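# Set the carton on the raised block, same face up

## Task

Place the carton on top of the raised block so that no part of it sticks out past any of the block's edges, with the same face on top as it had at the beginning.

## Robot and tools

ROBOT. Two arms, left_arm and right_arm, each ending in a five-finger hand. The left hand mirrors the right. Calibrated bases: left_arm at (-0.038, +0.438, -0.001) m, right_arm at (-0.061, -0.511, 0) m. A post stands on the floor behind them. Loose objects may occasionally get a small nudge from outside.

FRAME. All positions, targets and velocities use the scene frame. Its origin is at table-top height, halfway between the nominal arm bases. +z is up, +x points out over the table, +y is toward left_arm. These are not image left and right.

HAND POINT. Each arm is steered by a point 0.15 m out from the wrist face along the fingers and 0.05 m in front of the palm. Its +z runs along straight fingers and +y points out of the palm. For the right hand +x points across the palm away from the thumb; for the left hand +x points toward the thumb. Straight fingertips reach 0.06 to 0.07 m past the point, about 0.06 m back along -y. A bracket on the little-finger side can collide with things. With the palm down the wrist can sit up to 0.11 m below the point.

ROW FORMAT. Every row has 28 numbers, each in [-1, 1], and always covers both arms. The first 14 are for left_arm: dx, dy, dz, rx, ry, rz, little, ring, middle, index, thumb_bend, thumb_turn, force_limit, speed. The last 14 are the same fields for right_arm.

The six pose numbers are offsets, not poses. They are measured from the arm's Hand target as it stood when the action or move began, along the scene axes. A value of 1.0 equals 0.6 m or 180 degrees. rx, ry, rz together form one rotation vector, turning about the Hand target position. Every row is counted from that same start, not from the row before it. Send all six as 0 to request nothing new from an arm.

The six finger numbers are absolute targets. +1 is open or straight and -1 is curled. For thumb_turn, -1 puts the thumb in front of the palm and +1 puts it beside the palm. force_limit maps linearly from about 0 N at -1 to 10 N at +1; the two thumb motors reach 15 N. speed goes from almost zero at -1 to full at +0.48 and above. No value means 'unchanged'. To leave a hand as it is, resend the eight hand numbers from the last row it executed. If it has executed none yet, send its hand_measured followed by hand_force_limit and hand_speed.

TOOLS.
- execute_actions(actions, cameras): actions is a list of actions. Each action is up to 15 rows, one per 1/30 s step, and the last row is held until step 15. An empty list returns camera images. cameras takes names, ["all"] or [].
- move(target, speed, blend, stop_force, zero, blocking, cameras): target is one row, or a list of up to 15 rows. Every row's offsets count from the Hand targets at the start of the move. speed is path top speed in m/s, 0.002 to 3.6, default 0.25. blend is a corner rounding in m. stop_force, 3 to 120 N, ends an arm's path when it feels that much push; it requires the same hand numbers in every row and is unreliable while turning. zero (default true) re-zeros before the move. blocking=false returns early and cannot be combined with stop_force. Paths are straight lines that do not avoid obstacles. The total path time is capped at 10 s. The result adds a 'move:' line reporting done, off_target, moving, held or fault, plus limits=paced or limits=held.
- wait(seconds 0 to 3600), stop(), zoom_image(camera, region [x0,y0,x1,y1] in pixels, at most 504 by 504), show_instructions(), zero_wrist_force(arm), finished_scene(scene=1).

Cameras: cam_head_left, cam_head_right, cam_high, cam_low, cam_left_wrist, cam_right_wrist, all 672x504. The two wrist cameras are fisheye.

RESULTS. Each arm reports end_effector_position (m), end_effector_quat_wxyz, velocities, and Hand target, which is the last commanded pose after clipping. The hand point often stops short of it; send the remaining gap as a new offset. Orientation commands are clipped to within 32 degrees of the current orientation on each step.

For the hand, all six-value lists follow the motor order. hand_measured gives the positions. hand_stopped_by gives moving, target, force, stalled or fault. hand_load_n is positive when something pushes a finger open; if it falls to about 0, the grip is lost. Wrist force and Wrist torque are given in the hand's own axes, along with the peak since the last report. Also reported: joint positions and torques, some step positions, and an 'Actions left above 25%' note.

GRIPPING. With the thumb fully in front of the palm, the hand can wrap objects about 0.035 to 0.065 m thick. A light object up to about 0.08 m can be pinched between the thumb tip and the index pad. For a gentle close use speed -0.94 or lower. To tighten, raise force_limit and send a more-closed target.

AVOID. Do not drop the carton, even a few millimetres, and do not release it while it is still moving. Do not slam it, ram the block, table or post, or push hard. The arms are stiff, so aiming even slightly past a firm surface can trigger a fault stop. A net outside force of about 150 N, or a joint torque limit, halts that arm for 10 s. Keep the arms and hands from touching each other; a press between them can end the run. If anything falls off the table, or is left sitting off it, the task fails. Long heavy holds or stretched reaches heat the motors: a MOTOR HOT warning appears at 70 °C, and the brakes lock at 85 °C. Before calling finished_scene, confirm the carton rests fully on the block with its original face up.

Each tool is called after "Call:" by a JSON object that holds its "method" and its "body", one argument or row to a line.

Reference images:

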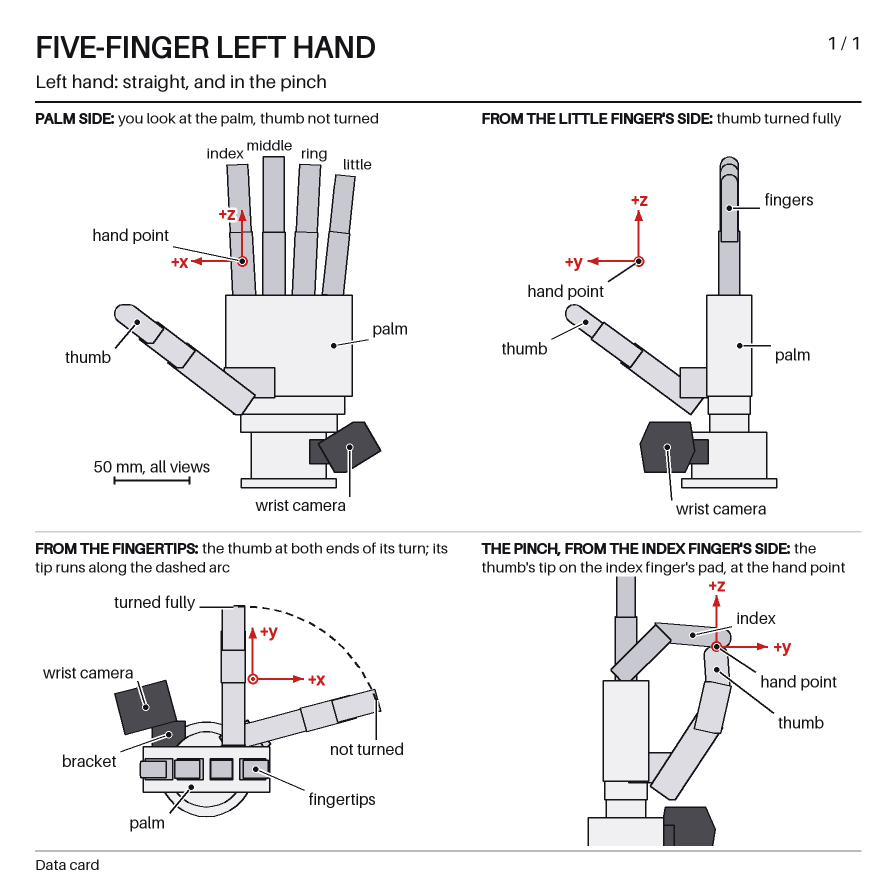

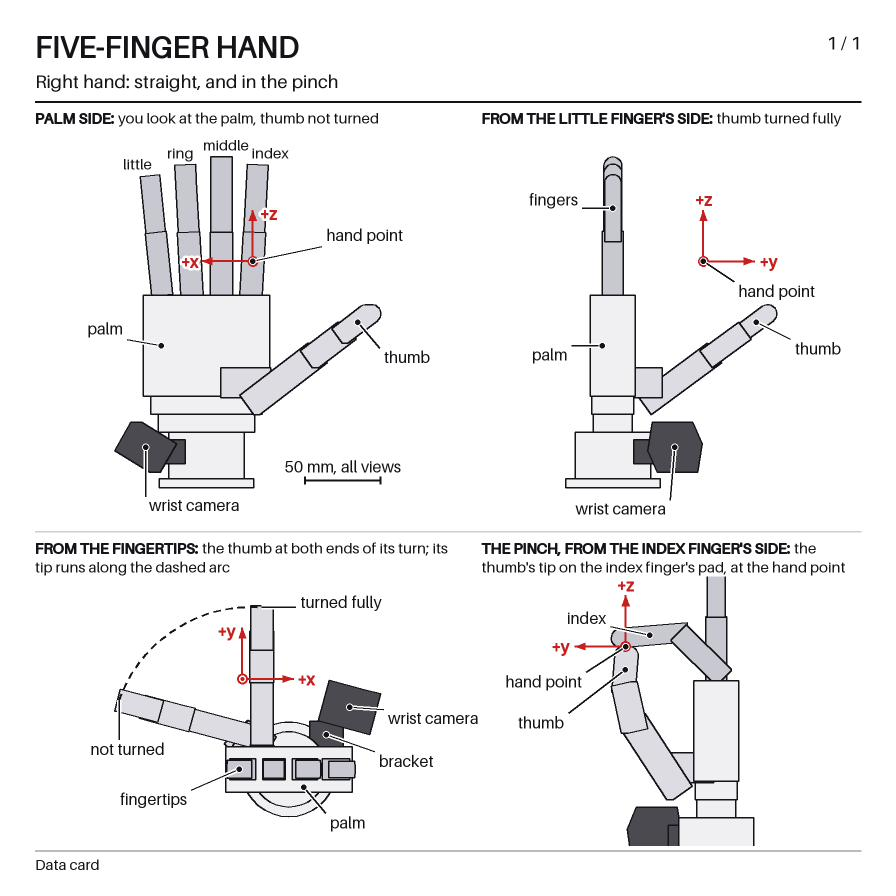

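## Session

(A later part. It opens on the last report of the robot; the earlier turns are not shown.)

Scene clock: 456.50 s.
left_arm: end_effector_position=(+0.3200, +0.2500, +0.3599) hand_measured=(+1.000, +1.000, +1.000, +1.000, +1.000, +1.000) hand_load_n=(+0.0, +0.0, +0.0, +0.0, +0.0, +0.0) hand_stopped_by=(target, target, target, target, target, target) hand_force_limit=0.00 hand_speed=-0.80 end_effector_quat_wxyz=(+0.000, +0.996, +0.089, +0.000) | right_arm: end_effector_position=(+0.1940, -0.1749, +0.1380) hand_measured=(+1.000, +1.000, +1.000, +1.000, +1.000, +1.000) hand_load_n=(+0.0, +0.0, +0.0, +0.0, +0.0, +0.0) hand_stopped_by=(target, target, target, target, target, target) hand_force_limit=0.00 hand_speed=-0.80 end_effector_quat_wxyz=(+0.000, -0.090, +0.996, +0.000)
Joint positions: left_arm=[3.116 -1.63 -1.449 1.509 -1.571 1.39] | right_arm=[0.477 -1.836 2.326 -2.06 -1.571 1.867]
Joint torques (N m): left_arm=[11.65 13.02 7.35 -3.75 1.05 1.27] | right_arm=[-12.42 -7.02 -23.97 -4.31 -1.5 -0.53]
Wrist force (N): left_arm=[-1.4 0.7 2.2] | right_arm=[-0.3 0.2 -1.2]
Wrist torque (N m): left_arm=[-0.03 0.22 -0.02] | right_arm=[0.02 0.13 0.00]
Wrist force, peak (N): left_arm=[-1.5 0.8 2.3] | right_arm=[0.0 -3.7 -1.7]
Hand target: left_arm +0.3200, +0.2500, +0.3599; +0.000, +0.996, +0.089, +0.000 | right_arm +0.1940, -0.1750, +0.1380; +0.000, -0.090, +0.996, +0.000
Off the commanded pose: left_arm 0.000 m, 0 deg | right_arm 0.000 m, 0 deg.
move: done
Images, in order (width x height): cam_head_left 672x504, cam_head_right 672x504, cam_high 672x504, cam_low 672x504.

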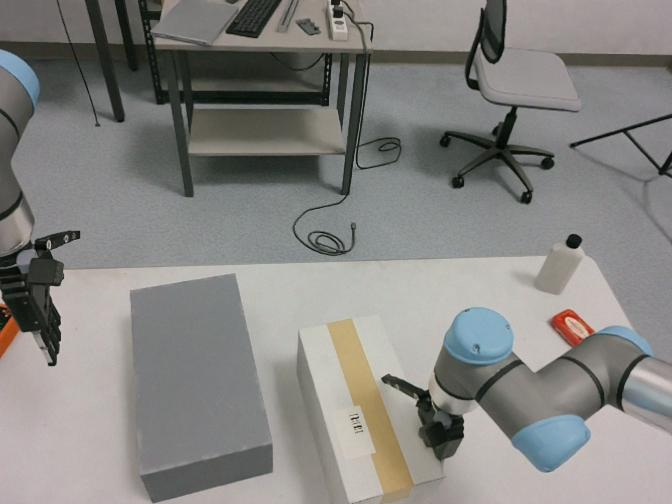

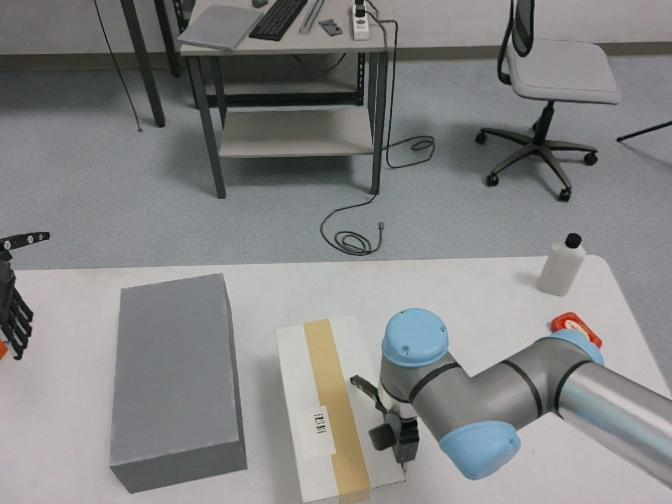

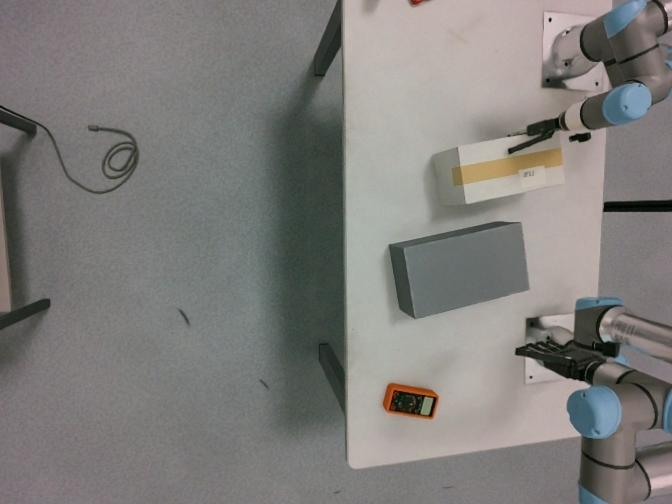

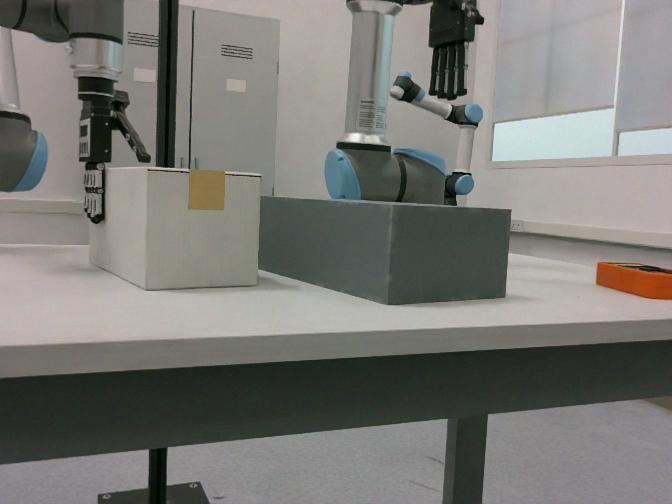

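Call:
{"method": "move", "body": {
  "target": [
    [-0.0953,-0.5425,0,0,0,0,1,1,1,1,1,1,0,-0.8,0.0083,-0.0462,0,0,0,0,1,1,1,1,1,1,0,-0.8],
    [-0.0953,-0.5425,-0.3698,0,0,0,1,1,1,1,1,1,0,-0.8,0.1485,-0.0207,0,0,0,0,1,1,1,1,1,1,0,-0.8],
    [-0.0893,-0.5753,-0.3698,0,0,0,1,1,1,1,1,1,0,-0.8,0.1407,0.0228,0,0,0,0,1,1,1,1,1,1,0,-0.8]
  ],
  "speed": [0.25, 0.2, 0.05],
  "blend": 0.01,
  "cameras": ["cam_high","cam_head_left","cam_head_right","cam_low","cam_left_wrist","cam_right_wrist"]
}}

Scene clock: 520.63 s.
left_arm: end_effector_position=(+0.2663, -0.0952, +0.1380) hand_measured=(+1.000, +1.000, +1.000, +1.000, +1.000, +1.000) hand_load_n=(+0.0, +0.0, +0.0, +0.0, +0.0, +0.0) hand_stopped_by=(target, target, target, target, target, target) hand_force_limit=0.00 hand_speed=-0.80 end_effector_quat_wxyz=(+0.000, +0.996, +0.089, +0.000) end_effector_velocity=(+0.000, +0.001, +0.000) end_effector_angular_velocity=(-0.001, -0.001, +0.000) | right_arm: end_effector_position=(+0.2785, -0.1611, +0.1380) hand_measured=(+1.000, +1.000, +1.000, +1.000, +1.000, +1.000) hand_load_n=(+0.0, -0.5, +0.5, +0.0, +0.0, +0.0) hand_stopped_by=(target, target, target, target, target, target) hand_force_limit=0.00 hand_speed=-0.80 end_effector_quat_wxyz=(+0.000, -0.090, +0.996, +0.000)
Joint positions: left_arm=[2.296 -2.213 -1.222 1.864 -1.57 0.57] | right_arm=[0.413 -1.642 2.172 -2.101 -1.571 1.803]
Joint velocities: left_arm=[0.001 0.003 -0.005 0.002 0 0.001] | right_arm=[within noise]
Joint torques (N m): left_arm=[10.68 56.29 6.34 0.13 -0.67 1.47] | right_arm=[-12.57 -29.14 -15.09 -3.84 -0.31 -2.05]
Wrist force (N): left_arm=[-1.4 0.6 2.1] | right_arm=[-0.1 -0.1 -1.1]
Wrist torque (N m): left_arm=[-0.06 0.24 0.07] | right_arm=[-0.02 0.11 0.04]
Wrist force, peak (N): left_arm=[-1.2 0.0 3.6] | right_arm=[0.0 0.0 -1.7]
Hand target: left_arm +0.2665, -0.0952, +0.1381; +0.000, +0.996, +0.089, +0.000 | right_arm +0.2785, -0.1613, +0.1380; +0.000, -0.090, +0.996, +0.000
Off the commanded pose: left_arm 0.000 m, 0 deg | right_arm 0.000 m, 0 deg.
move: done
cam_left_wrist: T_world_to_cam=[[0.09523, 0.99492, 0.03264, 0.06187], [0.84222, -0.098, 0.53016, -0.30734], [0.53066, -0.023, -0.84727, 0.0904]] pos_world=[0.20498, -0.08959, 0.23751]
cam_right_wrist: T_world_to_cam=[[-0.38194, 0.9238, -0.0268, 0.26359], [0.7937, 0.34273, 0.50257, -0.2316], [0.47346, 0.17068, -0.86412, 0.12935]] pos_world=[0.22325, -0.1862, 0.23523]

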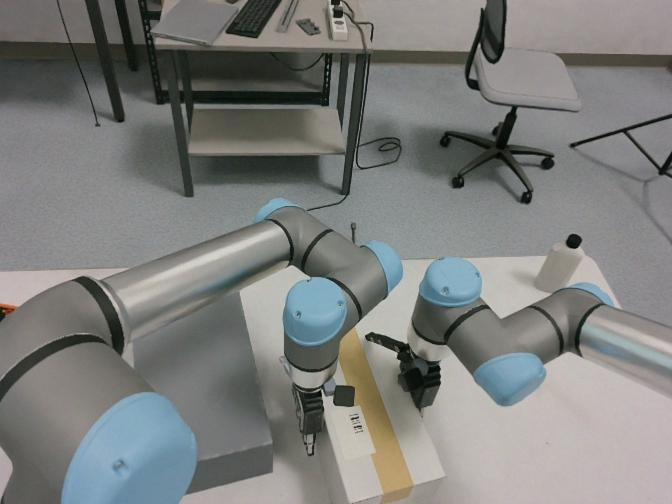

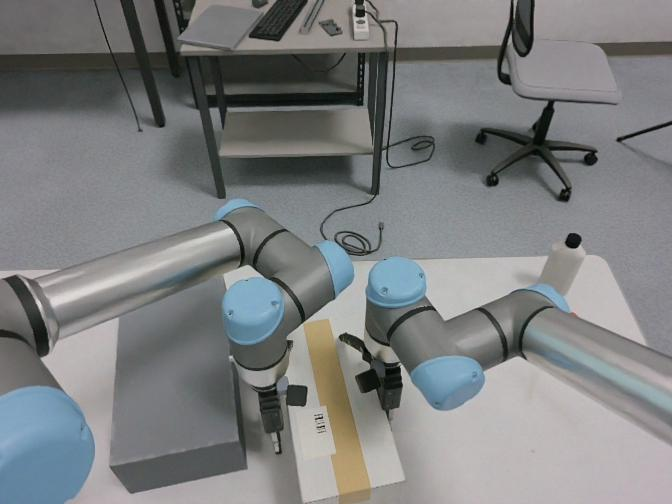

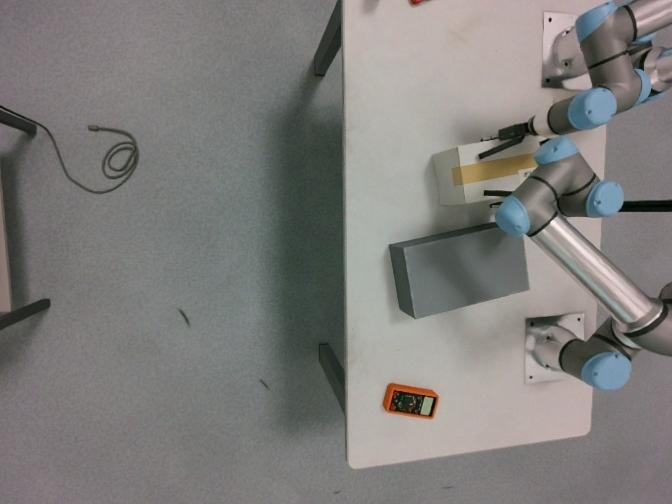

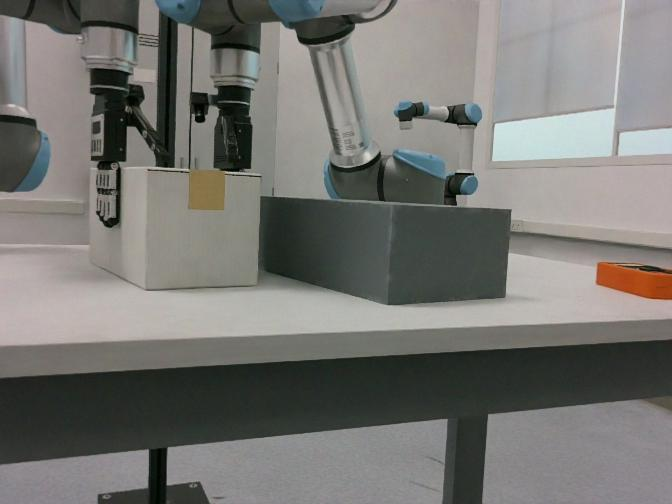

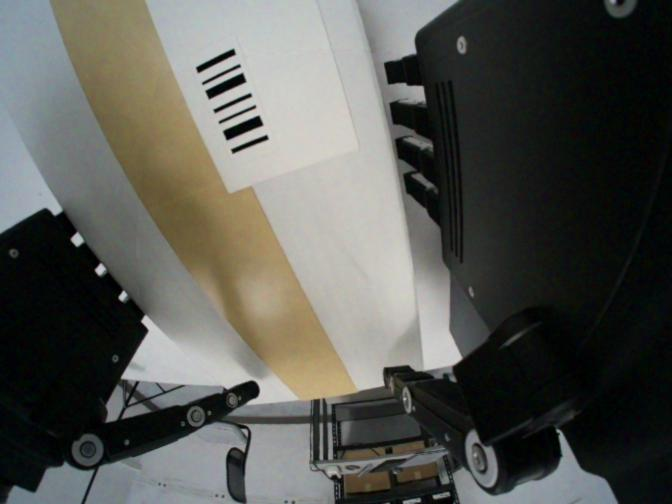

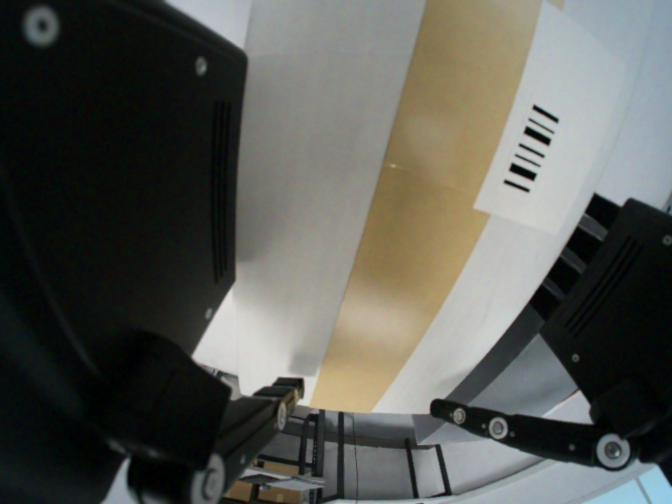

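Call:
{"method": "zero_wrist_force", "body": {
  "arm": "left_arm"
}}

Call:
{"method": "zero_wrist_force", "body": {
  "arm": "right_arm"
}}

Call:
{"method": "move", "body": {
  "target": [0.0092,-0.0508,0,0,0,0,1,1,1,1,1,1,0,-0.8,0,0,0,0,0,0,1,1,1,1,1,1,0,-0.8],
  "speed": 0.012,
  "stop_force": 12,
  "cameras": ["cam_left_wrist","cam_right_wrist","cam_low"]
}}

Wrist force sensor zeroed.

Wrist force sensor zeroed.

Scene clock: 529.57 s.
left_arm: end_effector_position=(+0.2700, -0.1147, +0.1381) hand_measured=(+1.000, +1.000, +1.000, +1.000, +1.000, +1.000) hand_load_n=(+0.0, +0.0, +0.0, +0.0, +0.0, +0.0) hand_stopped_by=(target, target, target, target, target, target) hand_force_limit=0.00 hand_speed=-0.80 end_effector_quat_wxyz=(+0.000, +0.996, +0.089, +0.000) | right_arm: end_effector_position=(+0.2785, -0.1613, +0.1380) hand_measured=(+1.000, +1.000, +1.000, +1.000, +1.000, +1.000) hand_load_n=(+0.0, +0.0, +0.0, +0.0, +0.0, +0.0) hand_stopped_by=(target, target, target, target, target, target) hand_force_limit=0.00 hand_speed=-0.80 end_effector_quat_wxyz=(+0.000, -0.090, +0.996, +0.000)
Joint positions: left_arm=[2.277 -2.261 -1.142 1.831 -1.57 0.55] | right_arm=[0.412 -1.642 2.172 -2.101 -1.571 1.803]
Joint torques (N m): left_arm=[13.21 59.48 7.91 -0.76 1.44 1.59] | right_arm=[11.53 -26.36 -16.62 -2.52 3.14 0.76]
Wrist force (N, zeroed by zero_wrist_force): left_arm=[-2.2 -2.0 1.2] | right_arm=[-1.2 -9.1 -2.3]
Wrist torque (N m, zeroed by zero_wrist_force): left_arm=[-0.06 0.10 -0.17] | right_arm=[-0.20 0.11 -0.23]
Wrist force, peak (N, zeroed by zero_wrist_force): left_arm=[0.7 -17.6 0.3] | right_arm=[0.0 -15.4 -2.2]
Hand target: left_arm +0.2700, -0.1147, +0.1381; +0.000, +0.996, +0.089, +0.000 (not the last commanded pose) | right_arm +0.2785, -0.1613, +0.1380; +0.000, -0.090, +0.996, +0.000
Off the commanded pose: left_arm 0.011 m, 0 deg | right_arm 0.000 m, 0 deg.
move: contact (left_arm)
cam_left_wrist: T_world_to_cam=[[0.09518, 0.99493, 0.03253, 0.08095], [0.84203, -0.0979, 0.53047, -0.31239], [0.53097, -0.0231, -0.84708, 0.08787]] pos_world=[0.20868, -0.10909, 0.23751]
cam_right_wrist: T_world_to_cam=[[-0.38176, 0.92387, -0.02695, 0.26369], [0.79373, 0.34265, 0.50258, -0.23164], [0.47356, 0.17048, -0.86411, 0.12939]] pos_world=[0.22325, -0.1863, 0.23533]
Images, in order (width x height): cam_low 672x504, cam_left_wrist 672x504, cam_right_wrist 672x504.

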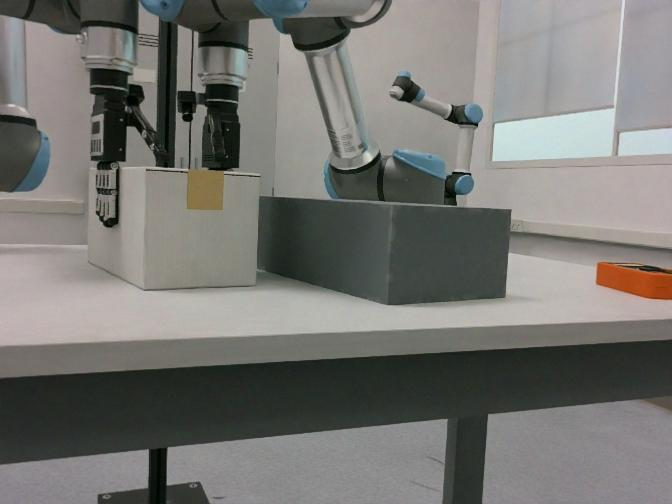

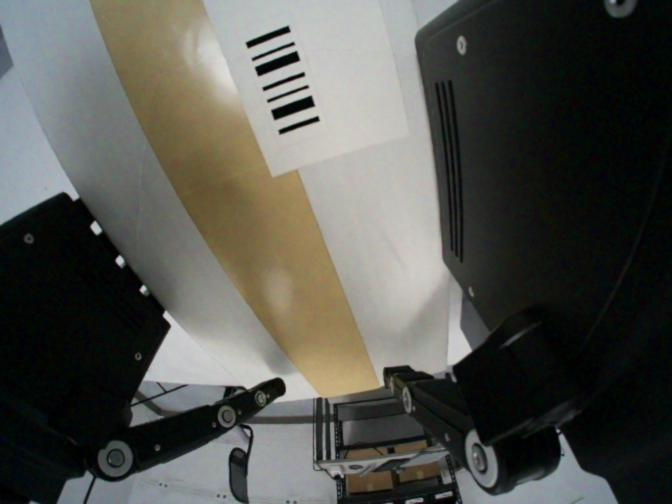

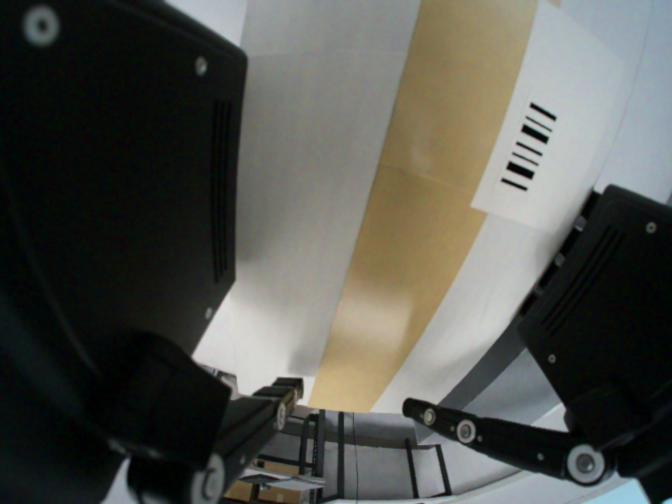

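Call:
{"method": "move", "body": {
  "target": [0.0024,-0.0131,0,0,0,0,1,1,1,1,1,1,0,-0.8,0,0,0,0,0,0,1,1,1,1,1,1,0,-0.8],
  "speed": 0.004,
  "stop_force": 25,
  "zero": false
}}

Scene clock: 536.43 s.
left_arm: end_effector_position=(+0.2702, -0.1153, +0.1381) hand_measured=(+1.000, +1.000, +1.000, +1.000, +1.000, +1.000) hand_load_n=(+0.0, +0.0, +0.0, +0.0, -0.5, +0.0) hand_stopped_by=(target, target, target, target, target, target) hand_force_limit=0.00 hand_speed=-0.80 end_effector_quat_wxyz=(+0.000, +0.996, +0.089, +0.000) | right_arm: end_effector_position=(+0.2785, -0.1613, +0.1380) hand_measured=(+1.000, +1.000, +1.000, +1.000, +1.000, +1.000) hand_load_n=(+0.0, +0.0, +0.0, +0.0, -0.5, +0.0) hand_stopped_by=(target, target, target, target, target, target) hand_force_limit=0.00 hand_speed=-0.80 end_effector_quat_wxyz=(+0.000, -0.090, +0.996, +0.000)
Joint positions: left_arm=[2.276 -2.262 -1.139 1.83 -1.57 0.55] | right_arm=[0.413 -1.642 2.172 -2.101 -1.571 1.803]
Joint torques (N m): left_arm=[8.7 61.65 13.92 3.33 4.16 1.66] | right_arm=[17.89 -9.8 -26.26 -5.21 7.21 -0.88]
Wrist force (N, zeroed by zero_wrist_force): left_arm=[0.3 -19.3 5.3] | right_arm=[-1.4 -25.0 -3.6]
Wrist torque (N m, zeroed by zero_wrist_force): left_arm=[-0.65 0.09 0.49] | right_arm=[-0.59 0.15 -0.57]
Wrist force, peak (N, zeroed by zero_wrist_force): left_arm=[-1.0 -29.1 4.9] | right_arm=[-1.4 -26.2 -2.7]
Hand target: left_arm +0.2702, -0.1153, +0.1381; +0.000, +0.996, +0.089, +0.000 (not the last commanded pose) | right_arm +0.2785, -0.1613, +0.1380; +0.000, -0.090, +0.996, +0.000
Off the commanded pose: left_arm 0.007 m, 0 deg | right_arm 0.000 m, 0 deg.
move: contact (left_arm)

Call:
{"method": "move", "body": {
  "target": [0.0,0,0.04,0,0,0,1,1,1,1,1,1,0,-0.8,0,0,0.04,0,0,0,1,1,1,1,1,1,0,-0.8],
  "speed": 0.03,
  "cameras": ["cam_low","cam_left_wrist","cam_right_wrist"]
}}

Scene clock: 543.03 s.
left_arm: end_effector_position=(+0.2702, -0.1153, +0.1623) hand_measured=(+1.000, +1.000, +1.000, +1.000, +1.000, +1.000) hand_load_n=(+0.5, +0.0, +0.0, +0.0, +0.0, +0.0) hand_stopped_by=(target, target, target, target, target, target) hand_force_limit=0.00 hand_speed=-0.80 end_effector_quat_wxyz=(+0.000, +0.996, +0.089, +0.000) end_effector_velocity=(+0.000, +0.000, -0.001) end_effector_angular_velocity=(-0.002, -0.002, +0.000) | right_arm: end_effector_position=(+0.2785, -0.1613, +0.1622) hand_measured=(+1.000, +1.000, +1.000, +1.000, +1.000, +1.000) hand_load_n=(+0.0, +0.0, +0.0, +0.0, -0.5, +0.0) hand_stopped_by=(target, target, target, target, target, target) hand_force_limit=0.00 hand_speed=-0.80 end_effector_quat_wxyz=(+0.000, -0.090, +0.996, +0.000) end_effector_velocity=(+0.000, +0.001, -0.001) end_effector_angular_velocity=(+0.001, -0.003, +0.001)
Joint positions: left_arm=[2.276 -2.248 -1.1 1.777 -1.57 0.55] | right_arm=[0.413 -1.674 2.131 -2.027 -1.571 1.803]
Joint velocities: left_arm=[0 0 -0.002 0.005 0 0] | right_arm=[0.002 0.001 0.002 -0.006 0 0.001]
Joint torques (N m): left_arm=[8.69 47.63 16.82 4 2.82 1.33] | right_arm=[17.31 -6.79 -20.73 -7.1 6.18 -1.63]
Wrist force (N, zeroed by zero_wrist_force): left_arm=[-1.2 -24.5 11.8] | right_arm=[-1.5 -25.3 9.7]
Wrist torque (N m, zeroed by zero_wrist_force): left_arm=[-1.15 0.56 0.62] | right_arm=[-1.30 -0.26 -0.53]
Wrist force, peak (N, zeroed by zero_wrist_force): left_arm=[-1.6 -25.4 11.7] | right_arm=[-2.0 -26.7 9.2]
Hand target: left_arm +0.2702, -0.1153, +0.1621; +0.000, +0.996, +0.089, +0.000 | right_arm +0.2785, -0.1613, +0.1620; +0.000, -0.090, +0.996, +0.000
Off the commanded pose: left_arm 0.000 m, 0 deg | right_arm 0.000 m, 0 deg.
move: done
cam_left_wrist: T_world_to_cam=[[0.09491, 0.99495, 0.03259, 0.08078], [0.84209, -0.0977, 0.53042, -0.32548], [0.53092, -0.0229, -0.84711, 0.10837]] pos_world=[0.20888, -0.1097, 0.26181]
cam_right_wrist: T_world_to_cam=[[-0.38184, 0.92384, -0.02687, 0.26433], [0.79358, 0.34263, 0.50282, -0.24378], [0.47374, 0.17067, -0.86397, 0.15018]] pos_world=[0.22325, -0.1863, 0.25943]

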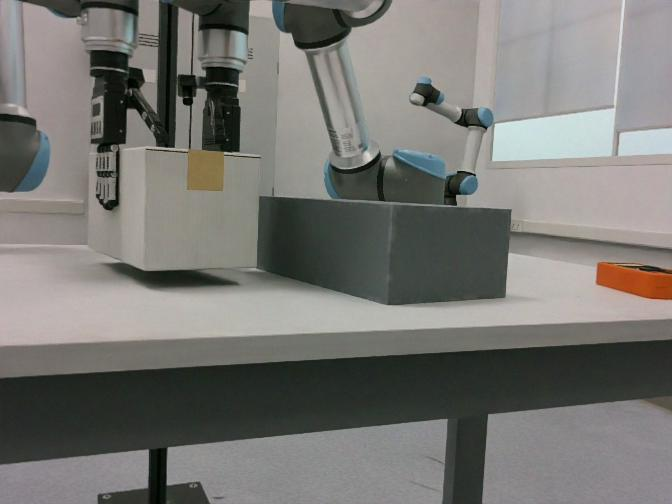

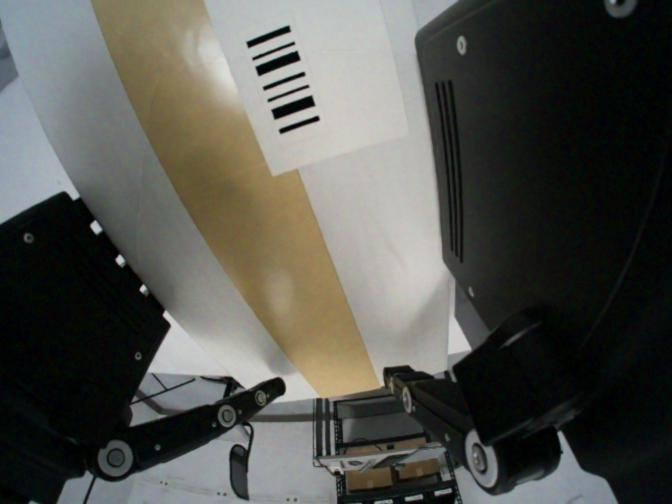

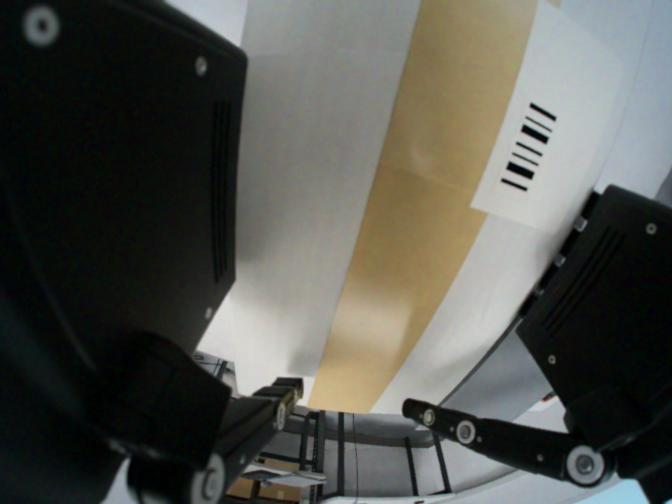

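Call:
{"method": "move", "body": {
  "target": [0.00012,-0.00066,0,0,0,0,1,1,1,1,1,1,0,-0.8,0,0,0,0,0,0,1,1,1,1,1,1,0,-0.8],
  "speed": 0.005
}}

Scene clock: 552.13 s.
left_arm: end_effector_position=(+0.2703, -0.1156, +0.1620) hand_measured=(+1.000, +1.000, +1.000, +1.000, +1.000, +1.000) hand_load_n=(+0.0, +0.0, +0.0, +0.0, +0.0, +0.0) hand_stopped_by=(target, target, target, target, target, target) hand_force_limit=0.00 hand_speed=-0.80 end_effector_quat_wxyz=(+0.000, +0.996, +0.089, +0.000) | right_arm: end_effector_position=(+0.2785, -0.1613, +0.1620) hand_measured=(+1.000, +1.000, +1.000, +1.000, +1.000, +1.000) hand_load_n=(+0.0, +0.0, +0.5, +0.0, +0.0, +0.0) hand_stopped_by=(target, target, target, target, target, target) hand_force_limit=0.00 hand_speed=-0.80 end_effector_quat_wxyz=(+0.000, -0.090, +0.996, +0.000)
Joint positions: left_arm=[2.276 -2.249 -1.099 1.776 -1.57 0.549] | right_arm=[0.413 -1.674 2.131 -2.028 -1.571 1.803]
Joint torques (N m): left_arm=[-14.8 49.24 40.95 2.28 2.81 -1.27] | right_arm=[16.73 -7.7 -22.11 -6.62 9.18 -1.79]
Wrist force (N, zeroed by zero_wrist_force): left_arm=[-2.4 -33.8 11.5] | right_arm=[-2.2 -35.7 9.2]
Wrist torque (N m, zeroed by zero_wrist_force): left_arm=[-1.30 0.61 0.95] | right_arm=[-1.63 -0.26 -0.83]
Wrist force, peak (N, zeroed by zero_wrist_force): left_arm=[-2.4 -33.8 11.5] | right_arm=[-2.4 -35.7 9.5]
Hand target: left_arm +0.2703, -0.1157, +0.1621; +0.000, +0.996, +0.089, +0.000 | right_arm +0.2785, -0.1613, +0.1620; +0.000, -0.090, +0.996, +0.000
Off the commanded pose: left_arm 0.000 m, 0 deg | right_arm 0.000 m, 0 deg.
move: done

Call:
{"method": "move", "body": {
  "target": [
    [0,0,0.225,0,0,0,1,1,1,1,1,1,0,-0.8,0,0,0.225,0,0,0,1,1,1,1,1,1,0,-0.8],
    [0.0892,0.2371,0.225,0,0,0,1,1,1,1,1,1,0,-0.8,0.0892,0.2371,0.225,0,0,0,1,1,1,1,1,1,0,-0.8]
  ],
  "speed": 0.06,
  "blend": 0.01,
  "cameras": ["cam_low","cam_high","cam_left_wrist"]
}}

Scene clock: 571.40 s.
left_arm: end_effector_position=(+0.3238, +0.0267, +0.2972) hand_measured=(+1.000, +1.000, +1.000, +1.000, +1.000, +1.000) hand_load_n=(+0.0, +0.0, +0.0, +0.0, +0.0, +0.0) hand_stopped_by=(target, target, target, target, target, target) hand_force_limit=0.00 hand_speed=-0.80 end_effector_quat_wxyz=(+0.000, +0.996, +0.089, +0.000) | right_arm: end_effector_position=(+0.3319, -0.0189, +0.2969) hand_measured=(+1.000, +1.000, +1.000, +1.000, +1.000, +1.000) hand_load_n=(-0.5, +0.0, +0.0, +0.5, +0.0, +0.0) hand_stopped_by=(target, target, target, target, target, target) hand_force_limit=0.00 hand_speed=-0.80 end_effector_quat_wxyz=(+0.000, -0.090, +0.996, +0.000) end_effector_velocity=(+0.000, -0.002, +0.000) end_effector_angular_velocity=(+0.000, +0.000, +0.001)
Joint positions: left_arm=[2.56 -1.979 -1.174 1.582 -1.571 0.833] | right_arm=[0.617 -1.424 1.516 -1.662 -1.571 2.006]
Joint velocities: left_arm=[within noise] | right_arm=[-0.003 -0.004 0.004 0 -0.001 -0.005]
Joint torques (N m): left_arm=[-17.26 25.85 39.23 0.47 7.82 -1.36] | right_arm=[3.64 -43.59 -26 -5.56 7.76 -2.14]
Wrist force (N, zeroed by zero_wrist_force): left_arm=[-3.1 -38.6 14.3] | right_arm=[-2.5 -41.3 6.5]
Wrist torque (N m, zeroed by zero_wrist_force): left_arm=[-1.05 0.72 1.12] | right_arm=[-1.76 -0.12 -1.22]
Wrist force, peak (N, zeroed by zero_wrist_force): left_arm=[0.6 -43.6 12.3] | right_arm=[0.1 -48.1 8.6]
Hand target: left_arm +0.3238, +0.0266, +0.2971; +0.000, +0.996, +0.089, +0.000 | right_arm +0.3320, -0.0190, +0.2970; +0.000, -0.090, +0.996, +0.000
Off the commanded pose: left_arm 0.000 m, 0 deg | right_arm 0.000 m, 0 deg.
move: done
cam_left_wrist: T_world_to_cam=[[0.09485, 0.99496, 0.03269, -0.07], [0.84199, -0.0977, 0.53057, -0.42828], [0.53109, -0.0228, -0.84701, 0.19727]] pos_world=[0.26248, 0.0323, 0.39661]
Images, in order (width x height): cam_high 672x504, cam_low 672x504, cam_left_wrist 672x504.

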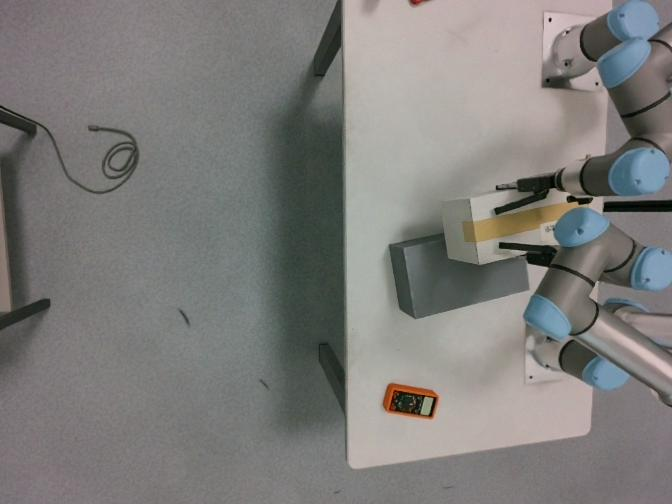

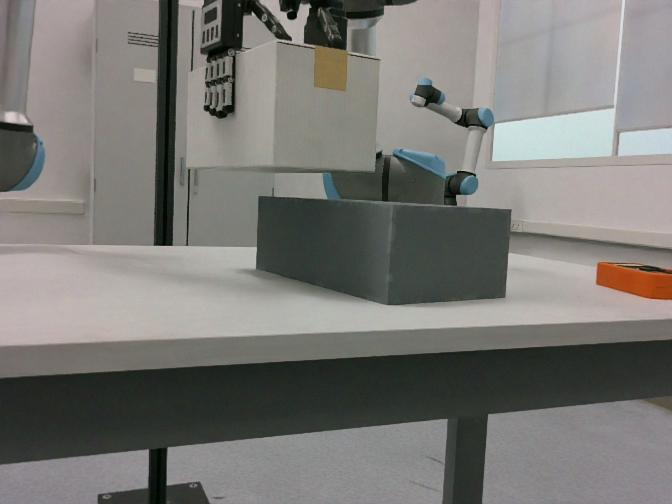

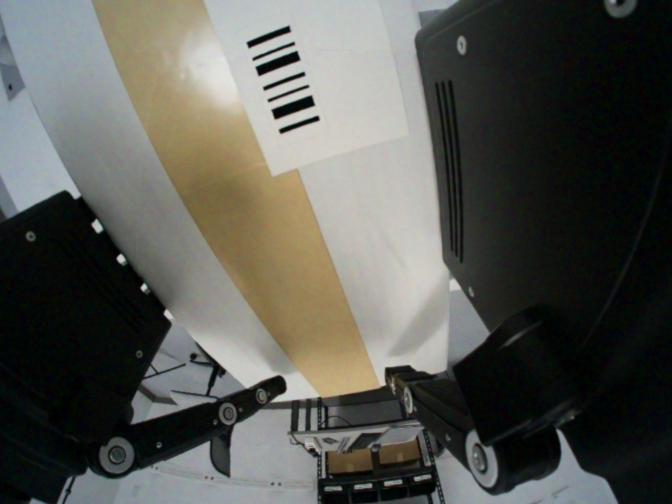

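Call:
{"method": "move", "body": {
  "target": [0.0891,0.2376,0,0,0,0,1,1,1,1,1,1,0,-0.8,0.0892,0.2371,0,0,0,0,1,1,1,1,1,1,0,-0.8],
  "speed": 0.06,
  "cameras": ["cam_low","cam_high","cam_head_left","cam_head_right"]
}}

Scene clock: 578.83 s.
left_arm: end_effector_position=(+0.3772, +0.1692, +0.2971) hand_measured=(+1.000, +1.000, +1.000, +1.000, +1.000, +1.000) hand_load_n=(+0.0, +0.0, +0.0, +0.0, -0.5, +0.0) hand_stopped_by=(target, target, target, target, target, target) hand_force_limit=0.00 hand_speed=-0.80 end_effector_quat_wxyz=(+0.000, +0.996, +0.089, +0.000) | right_arm: end_effector_position=(+0.3853, +0.1233, +0.2969) hand_measured=(+1.000, +1.000, +1.000, +1.000, +1.000, +1.000) hand_load_n=(+0.0, +0.0, +0.0, +0.0, +0.0, +0.0) hand_stopped_by=(target, target, target, target, target, target) hand_force_limit=0.00 hand_speed=-0.80 end_effector_quat_wxyz=(+0.000, -0.090, +0.996, +0.000)
Joint positions: left_arm=[2.911 -1.853 -1.346 1.628 -1.571 1.184] | right_arm=[0.74 -1.059 1.023 -1.534 -1.571 2.13]
Joint torques (N m): left_arm=[-15.22 23.86 35.46 -0.77 6.5 -0.82] | right_arm=[0.82 -59.34 -30.27 -8.57 3.37 -2.25]
Wrist force (N, zeroed by zero_wrist_force): left_arm=[-2.0 -24.2 14.0] | right_arm=[-1.8 -24.3 6.8]
Wrist torque (N m, zeroed by zero_wrist_force): left_arm=[-1.00 0.64 0.72] | right_arm=[-1.16 -0.25 -0.82]
Wrist force, peak (N, zeroed by zero_wrist_force): left_arm=[-2.6 -38.4 14.3] | right_arm=[-2.8 -40.9 6.0]
Hand target: left_arm +0.3772, +0.1691, +0.2971; +0.000, +0.996, +0.089, +0.000 | right_arm +0.3855, +0.1232, +0.2970; +0.000, -0.090, +0.996, +0.000
Off the commanded pose: left_arm 0.000 m, 0 deg | right_arm 0.000 m, 0 deg.
move: done
Images, in order (width x height): cam_head_left 672x504, cam_head_right 672x504, cam_high 672x504, cam_low 672x504.

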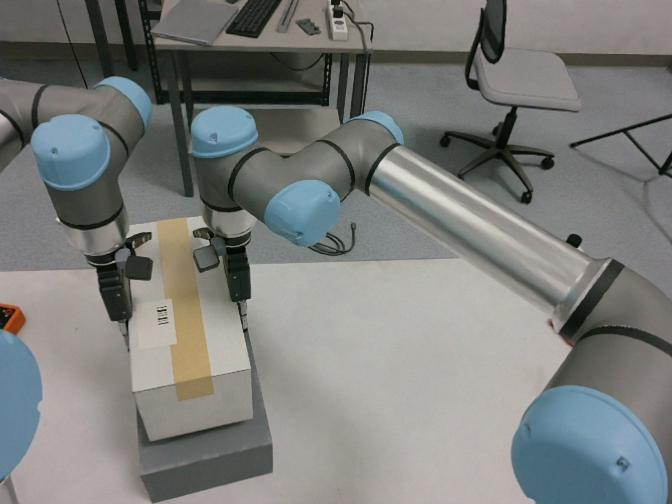

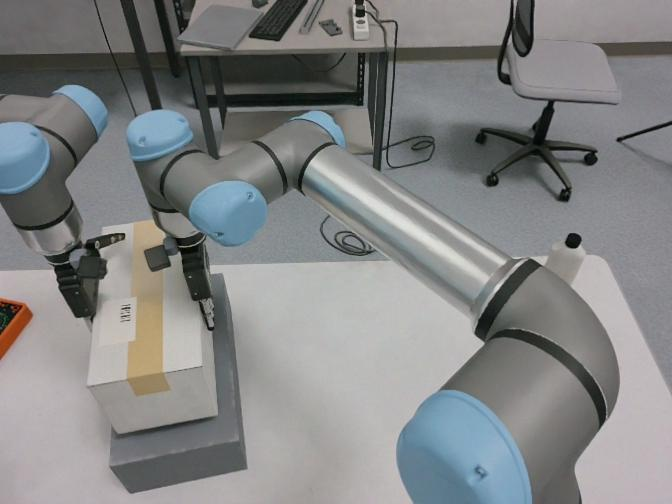

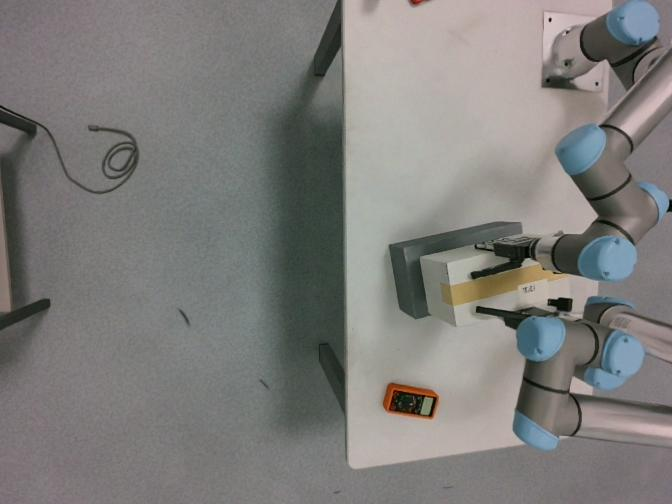

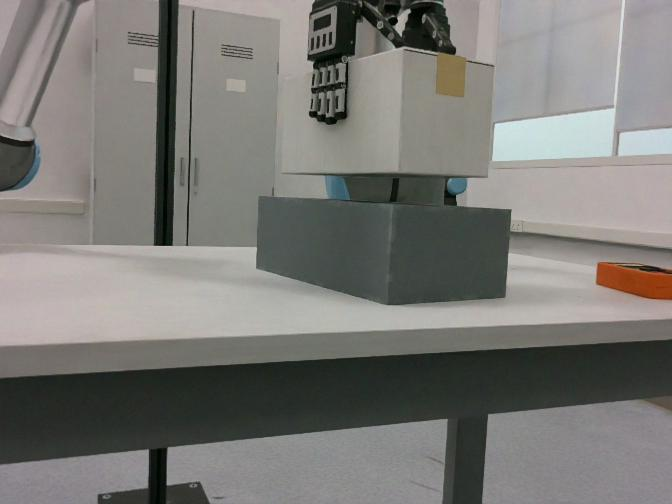

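Call:
{"method": "zoom_image", "body": {
  "camera": "cam_low",
  "region": [250, 30, 520, 310]
}}

Call:
{"method": "zoom_image", "body": {
  "camera": "cam_high",
  "region": [380, 210, 560, 340]
}}

Call:
{"method": "zoom_image", "body": {
  "camera": "cam_head_left",
  "region": [110, 200, 300, 504]
}}

Call:
{"method": "zoom_image", "body": {
  "camera": "cam_head_right",
  "region": [70, 200, 260, 504]
}}

Scaled by 1.800 from the camera's image (finer frame: 960x720).

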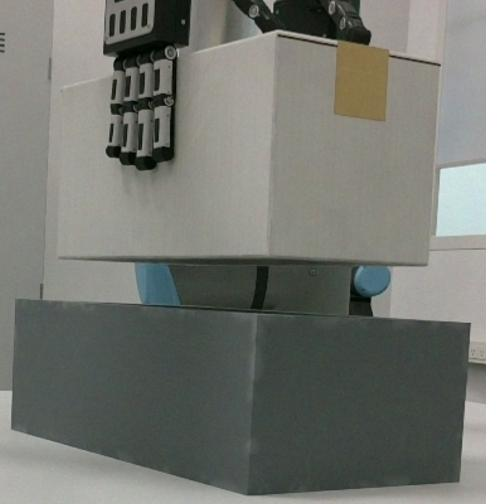

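Scaled by 2.800 from the camera's image (finer frame: 960x720).

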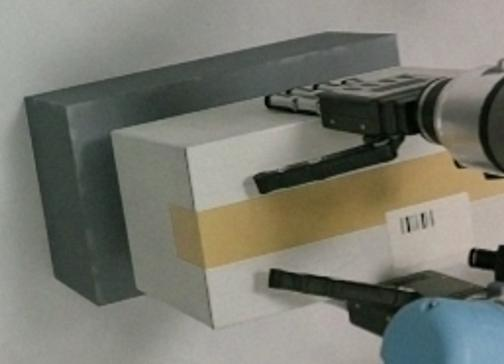

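Scaled by 1.658 from the camera's image (finer frame: 960x720).

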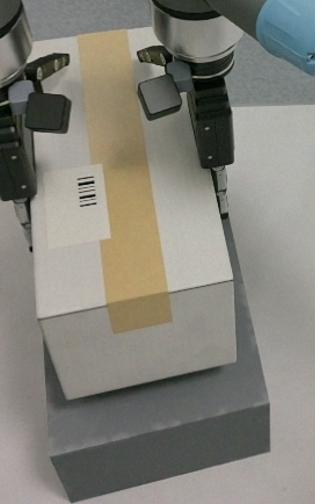

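Scaled by 1.658 from the camera's image (finer frame: 960x720).

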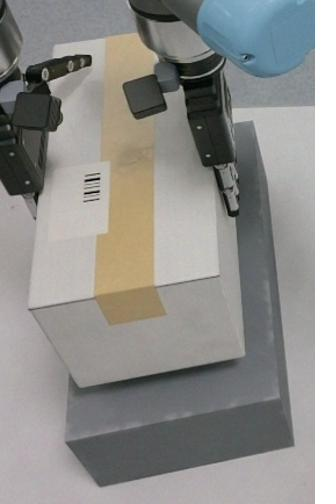

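Call:
{"method": "move", "body": {
  "target": [0.0009,-0.005,-0.05,0,0,0,1,1,1,1,1,1,0,-0.8,0.0009,-0.005,-0.05,0,0,0,1,1,1,1,1,1,0,-0.8],
  "speed": 0.03,
  "cameras": ["cam_low"]
}}

Call:
{"method": "zoom_image", "body": {
  "camera": "cam_low",
  "region": [250, 100, 520, 310]
}}

Scene clock: 604.47 s.
left_arm: end_effector_position=(+0.3778, +0.1661, +0.2669) hand_measured=(+1.000, +1.000, +1.000, +1.000, +1.000, +1.000) hand_load_n=(+0.0, +0.0, +0.5, +0.0, +0.0, +0.0) hand_stopped_by=(target, target, target, target, target, target) hand_force_limit=0.00 hand_speed=-0.80 end_effector_quat_wxyz=(+0.000, +0.996, +0.089, +0.000) | right_arm: end_effector_position=(+0.3861, +0.1202, +0.2670) hand_measured=(+1.000, +1.000, +1.000, +1.000, +1.000, +1.000) hand_load_n=(+0.0, +0.0, +0.0, +0.0, +0.0, +0.0) hand_stopped_by=(target, target, target, target, target, target) hand_force_limit=0.00 hand_speed=-0.80 end_effector_quat_wxyz=(+0.000, -0.090, +0.996, +0.000) end_effector_velocity=(-0.001, +0.000, +0.001) end_effector_angular_velocity=(-0.002, +0.002, -0.002)
Joint positions: left_arm=[2.904 -1.865 -1.408 1.701 -1.571 1.177] | right_arm=[0.736 -1.064 1.108 -1.614 -1.571 2.126]
Joint velocities: left_arm=[within noise] | right_arm=[0.001 0 -0.003 0.006 0 0.002]
Joint torques (N m): left_arm=[-10.33 36.98 34.99 -4.55 5.2 -0.28] | right_arm=[1.25 -60.74 -40.24 -2.78 3.47 -1.6]
Wrist force (N, zeroed by zero_wrist_force): left_arm=[-0.8 -21.0 14.1] | right_arm=[-1.4 -21.6 7.7]
Wrist torque (N m, zeroed by zero_wrist_force): left_arm=[-0.88 0.62 0.60] | right_arm=[-1.11 -0.26 -0.65]
Wrist force, peak (N, zeroed by zero_wrist_force): left_arm=[-1.4 -23.8 14.2] | right_arm=[-1.8 -24.1 7.0]
Hand target: left_arm +0.3778, +0.1661, +0.2671; +0.000, +0.996, +0.089, +0.000 | right_arm +0.3860, +0.1202, +0.2670; +0.000, -0.090, +0.996, +0.000
Off the commanded pose: left_arm 0.000 m, 0 deg | right_arm 0.000 m, 0 deg.
move: done

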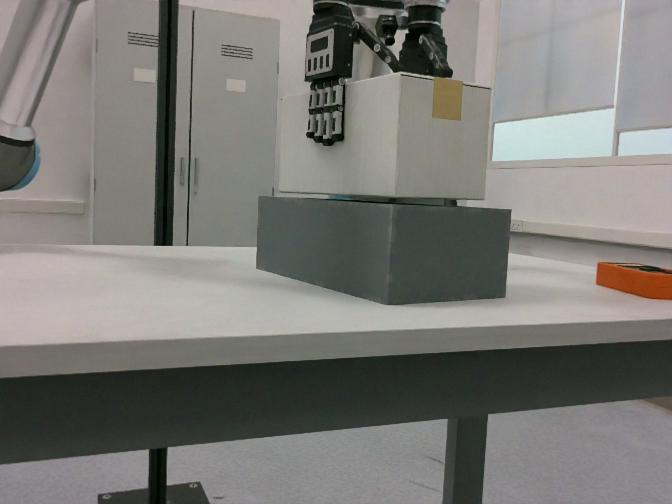

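Scaled by 1.867 from the camera's image (finer frame: 960x720).

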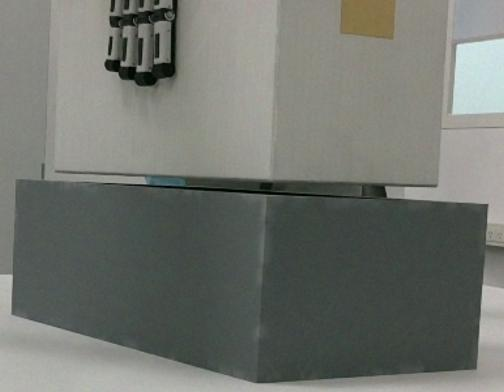

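Call:
{"method": "move", "body": {
  "target": [0,0,-0.0233,0,0,0,1,1,1,1,1,1,0,-0.8,0,0,-0.0233,0,0,0,1,1,1,1,1,1,0,-0.8],
  "speed": 0.006,
  "stop_force": 8,
  "cameras": ["cam_low"]
}}

Call:
{"method": "zoom_image", "body": {
  "camera": "cam_low",
  "region": [250, 100, 520, 310]
}}

Scene clock: 611.57 s.
left_arm: end_effector_position=(+0.3778, +0.1661, +0.2578) hand_measured=(+1.000, +1.000, +1.000, +1.000, +1.000, +1.000) hand_load_n=(+0.0, +0.0, +0.0, +0.0, +0.0, +0.0) hand_stopped_by=(target, target, target, target, target, target) hand_force_limit=0.00 hand_speed=-0.80 end_effector_quat_wxyz=(+0.000, +0.996, +0.089, +0.000) | right_arm: end_effector_position=(+0.3860, +0.1203, +0.2592) hand_measured=(+1.000, +1.000, +1.000, +1.000, +1.000, +1.000) hand_load_n=(+0.0, +0.0, +0.0, +0.0, +0.0, +0.0) hand_stopped_by=(target, target, target, target, target, target) hand_force_limit=0.00 hand_speed=-0.80 end_effector_quat_wxyz=(+0.000, -0.090, +0.996, +0.000)
Joint positions: left_arm=[2.904 -1.868 -1.427 1.724 -1.571 1.177] | right_arm=[0.736 -1.063 1.126 -1.633 -1.571 2.126]
Joint torques (N m): left_arm=[2.58 41.38 34.29 -3.77 4.65 1.36] | right_arm=[20 -31.46 -36.75 -2.25 4.26 1.85]
Wrist force (N, zeroed by zero_wrist_force): left_arm=[-4.2 -17.2 11.4] | right_arm=[-1.7 -18.9 1.1]
Wrist torque (N m, zeroed by zero_wrist_force): left_arm=[-0.84 0.41 0.28] | right_arm=[-0.70 0.08 -0.52]
Wrist force, peak (N, zeroed by zero_wrist_force): left_arm=[2.4 -25.5 6.6] | right_arm=[-1.4 -21.1 7.7]
Hand target: left_arm +0.3778, +0.1661, +0.2579; +0.000, +0.996, +0.089, +0.000 (not the last commanded pose) | right_arm +0.3861, +0.1203, +0.2592; +0.000, -0.090, +0.996, +0.000 (not the last commanded pose)
Off the commanded pose: left_arm 0.005 m, 0 deg | right_arm 0.006 m, 0 deg.
move: contact (left_arm, right_arm)

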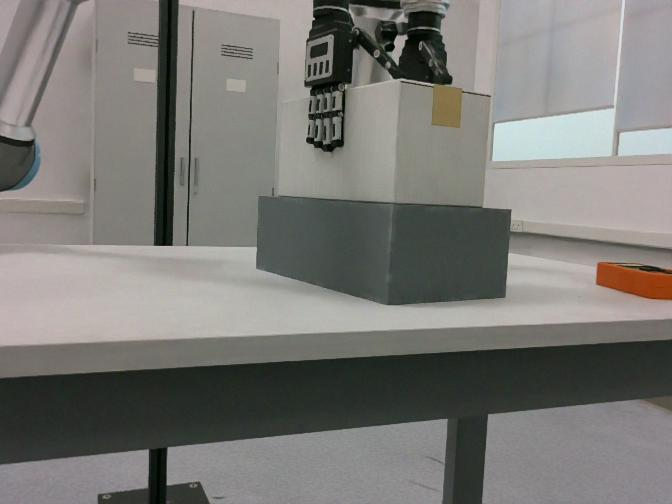

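Scaled by 1.867 from the camera's image (finer frame: 960x720).

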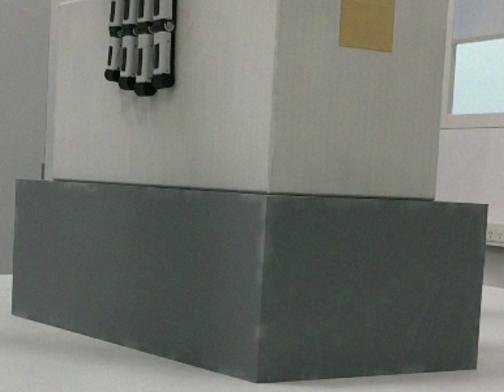

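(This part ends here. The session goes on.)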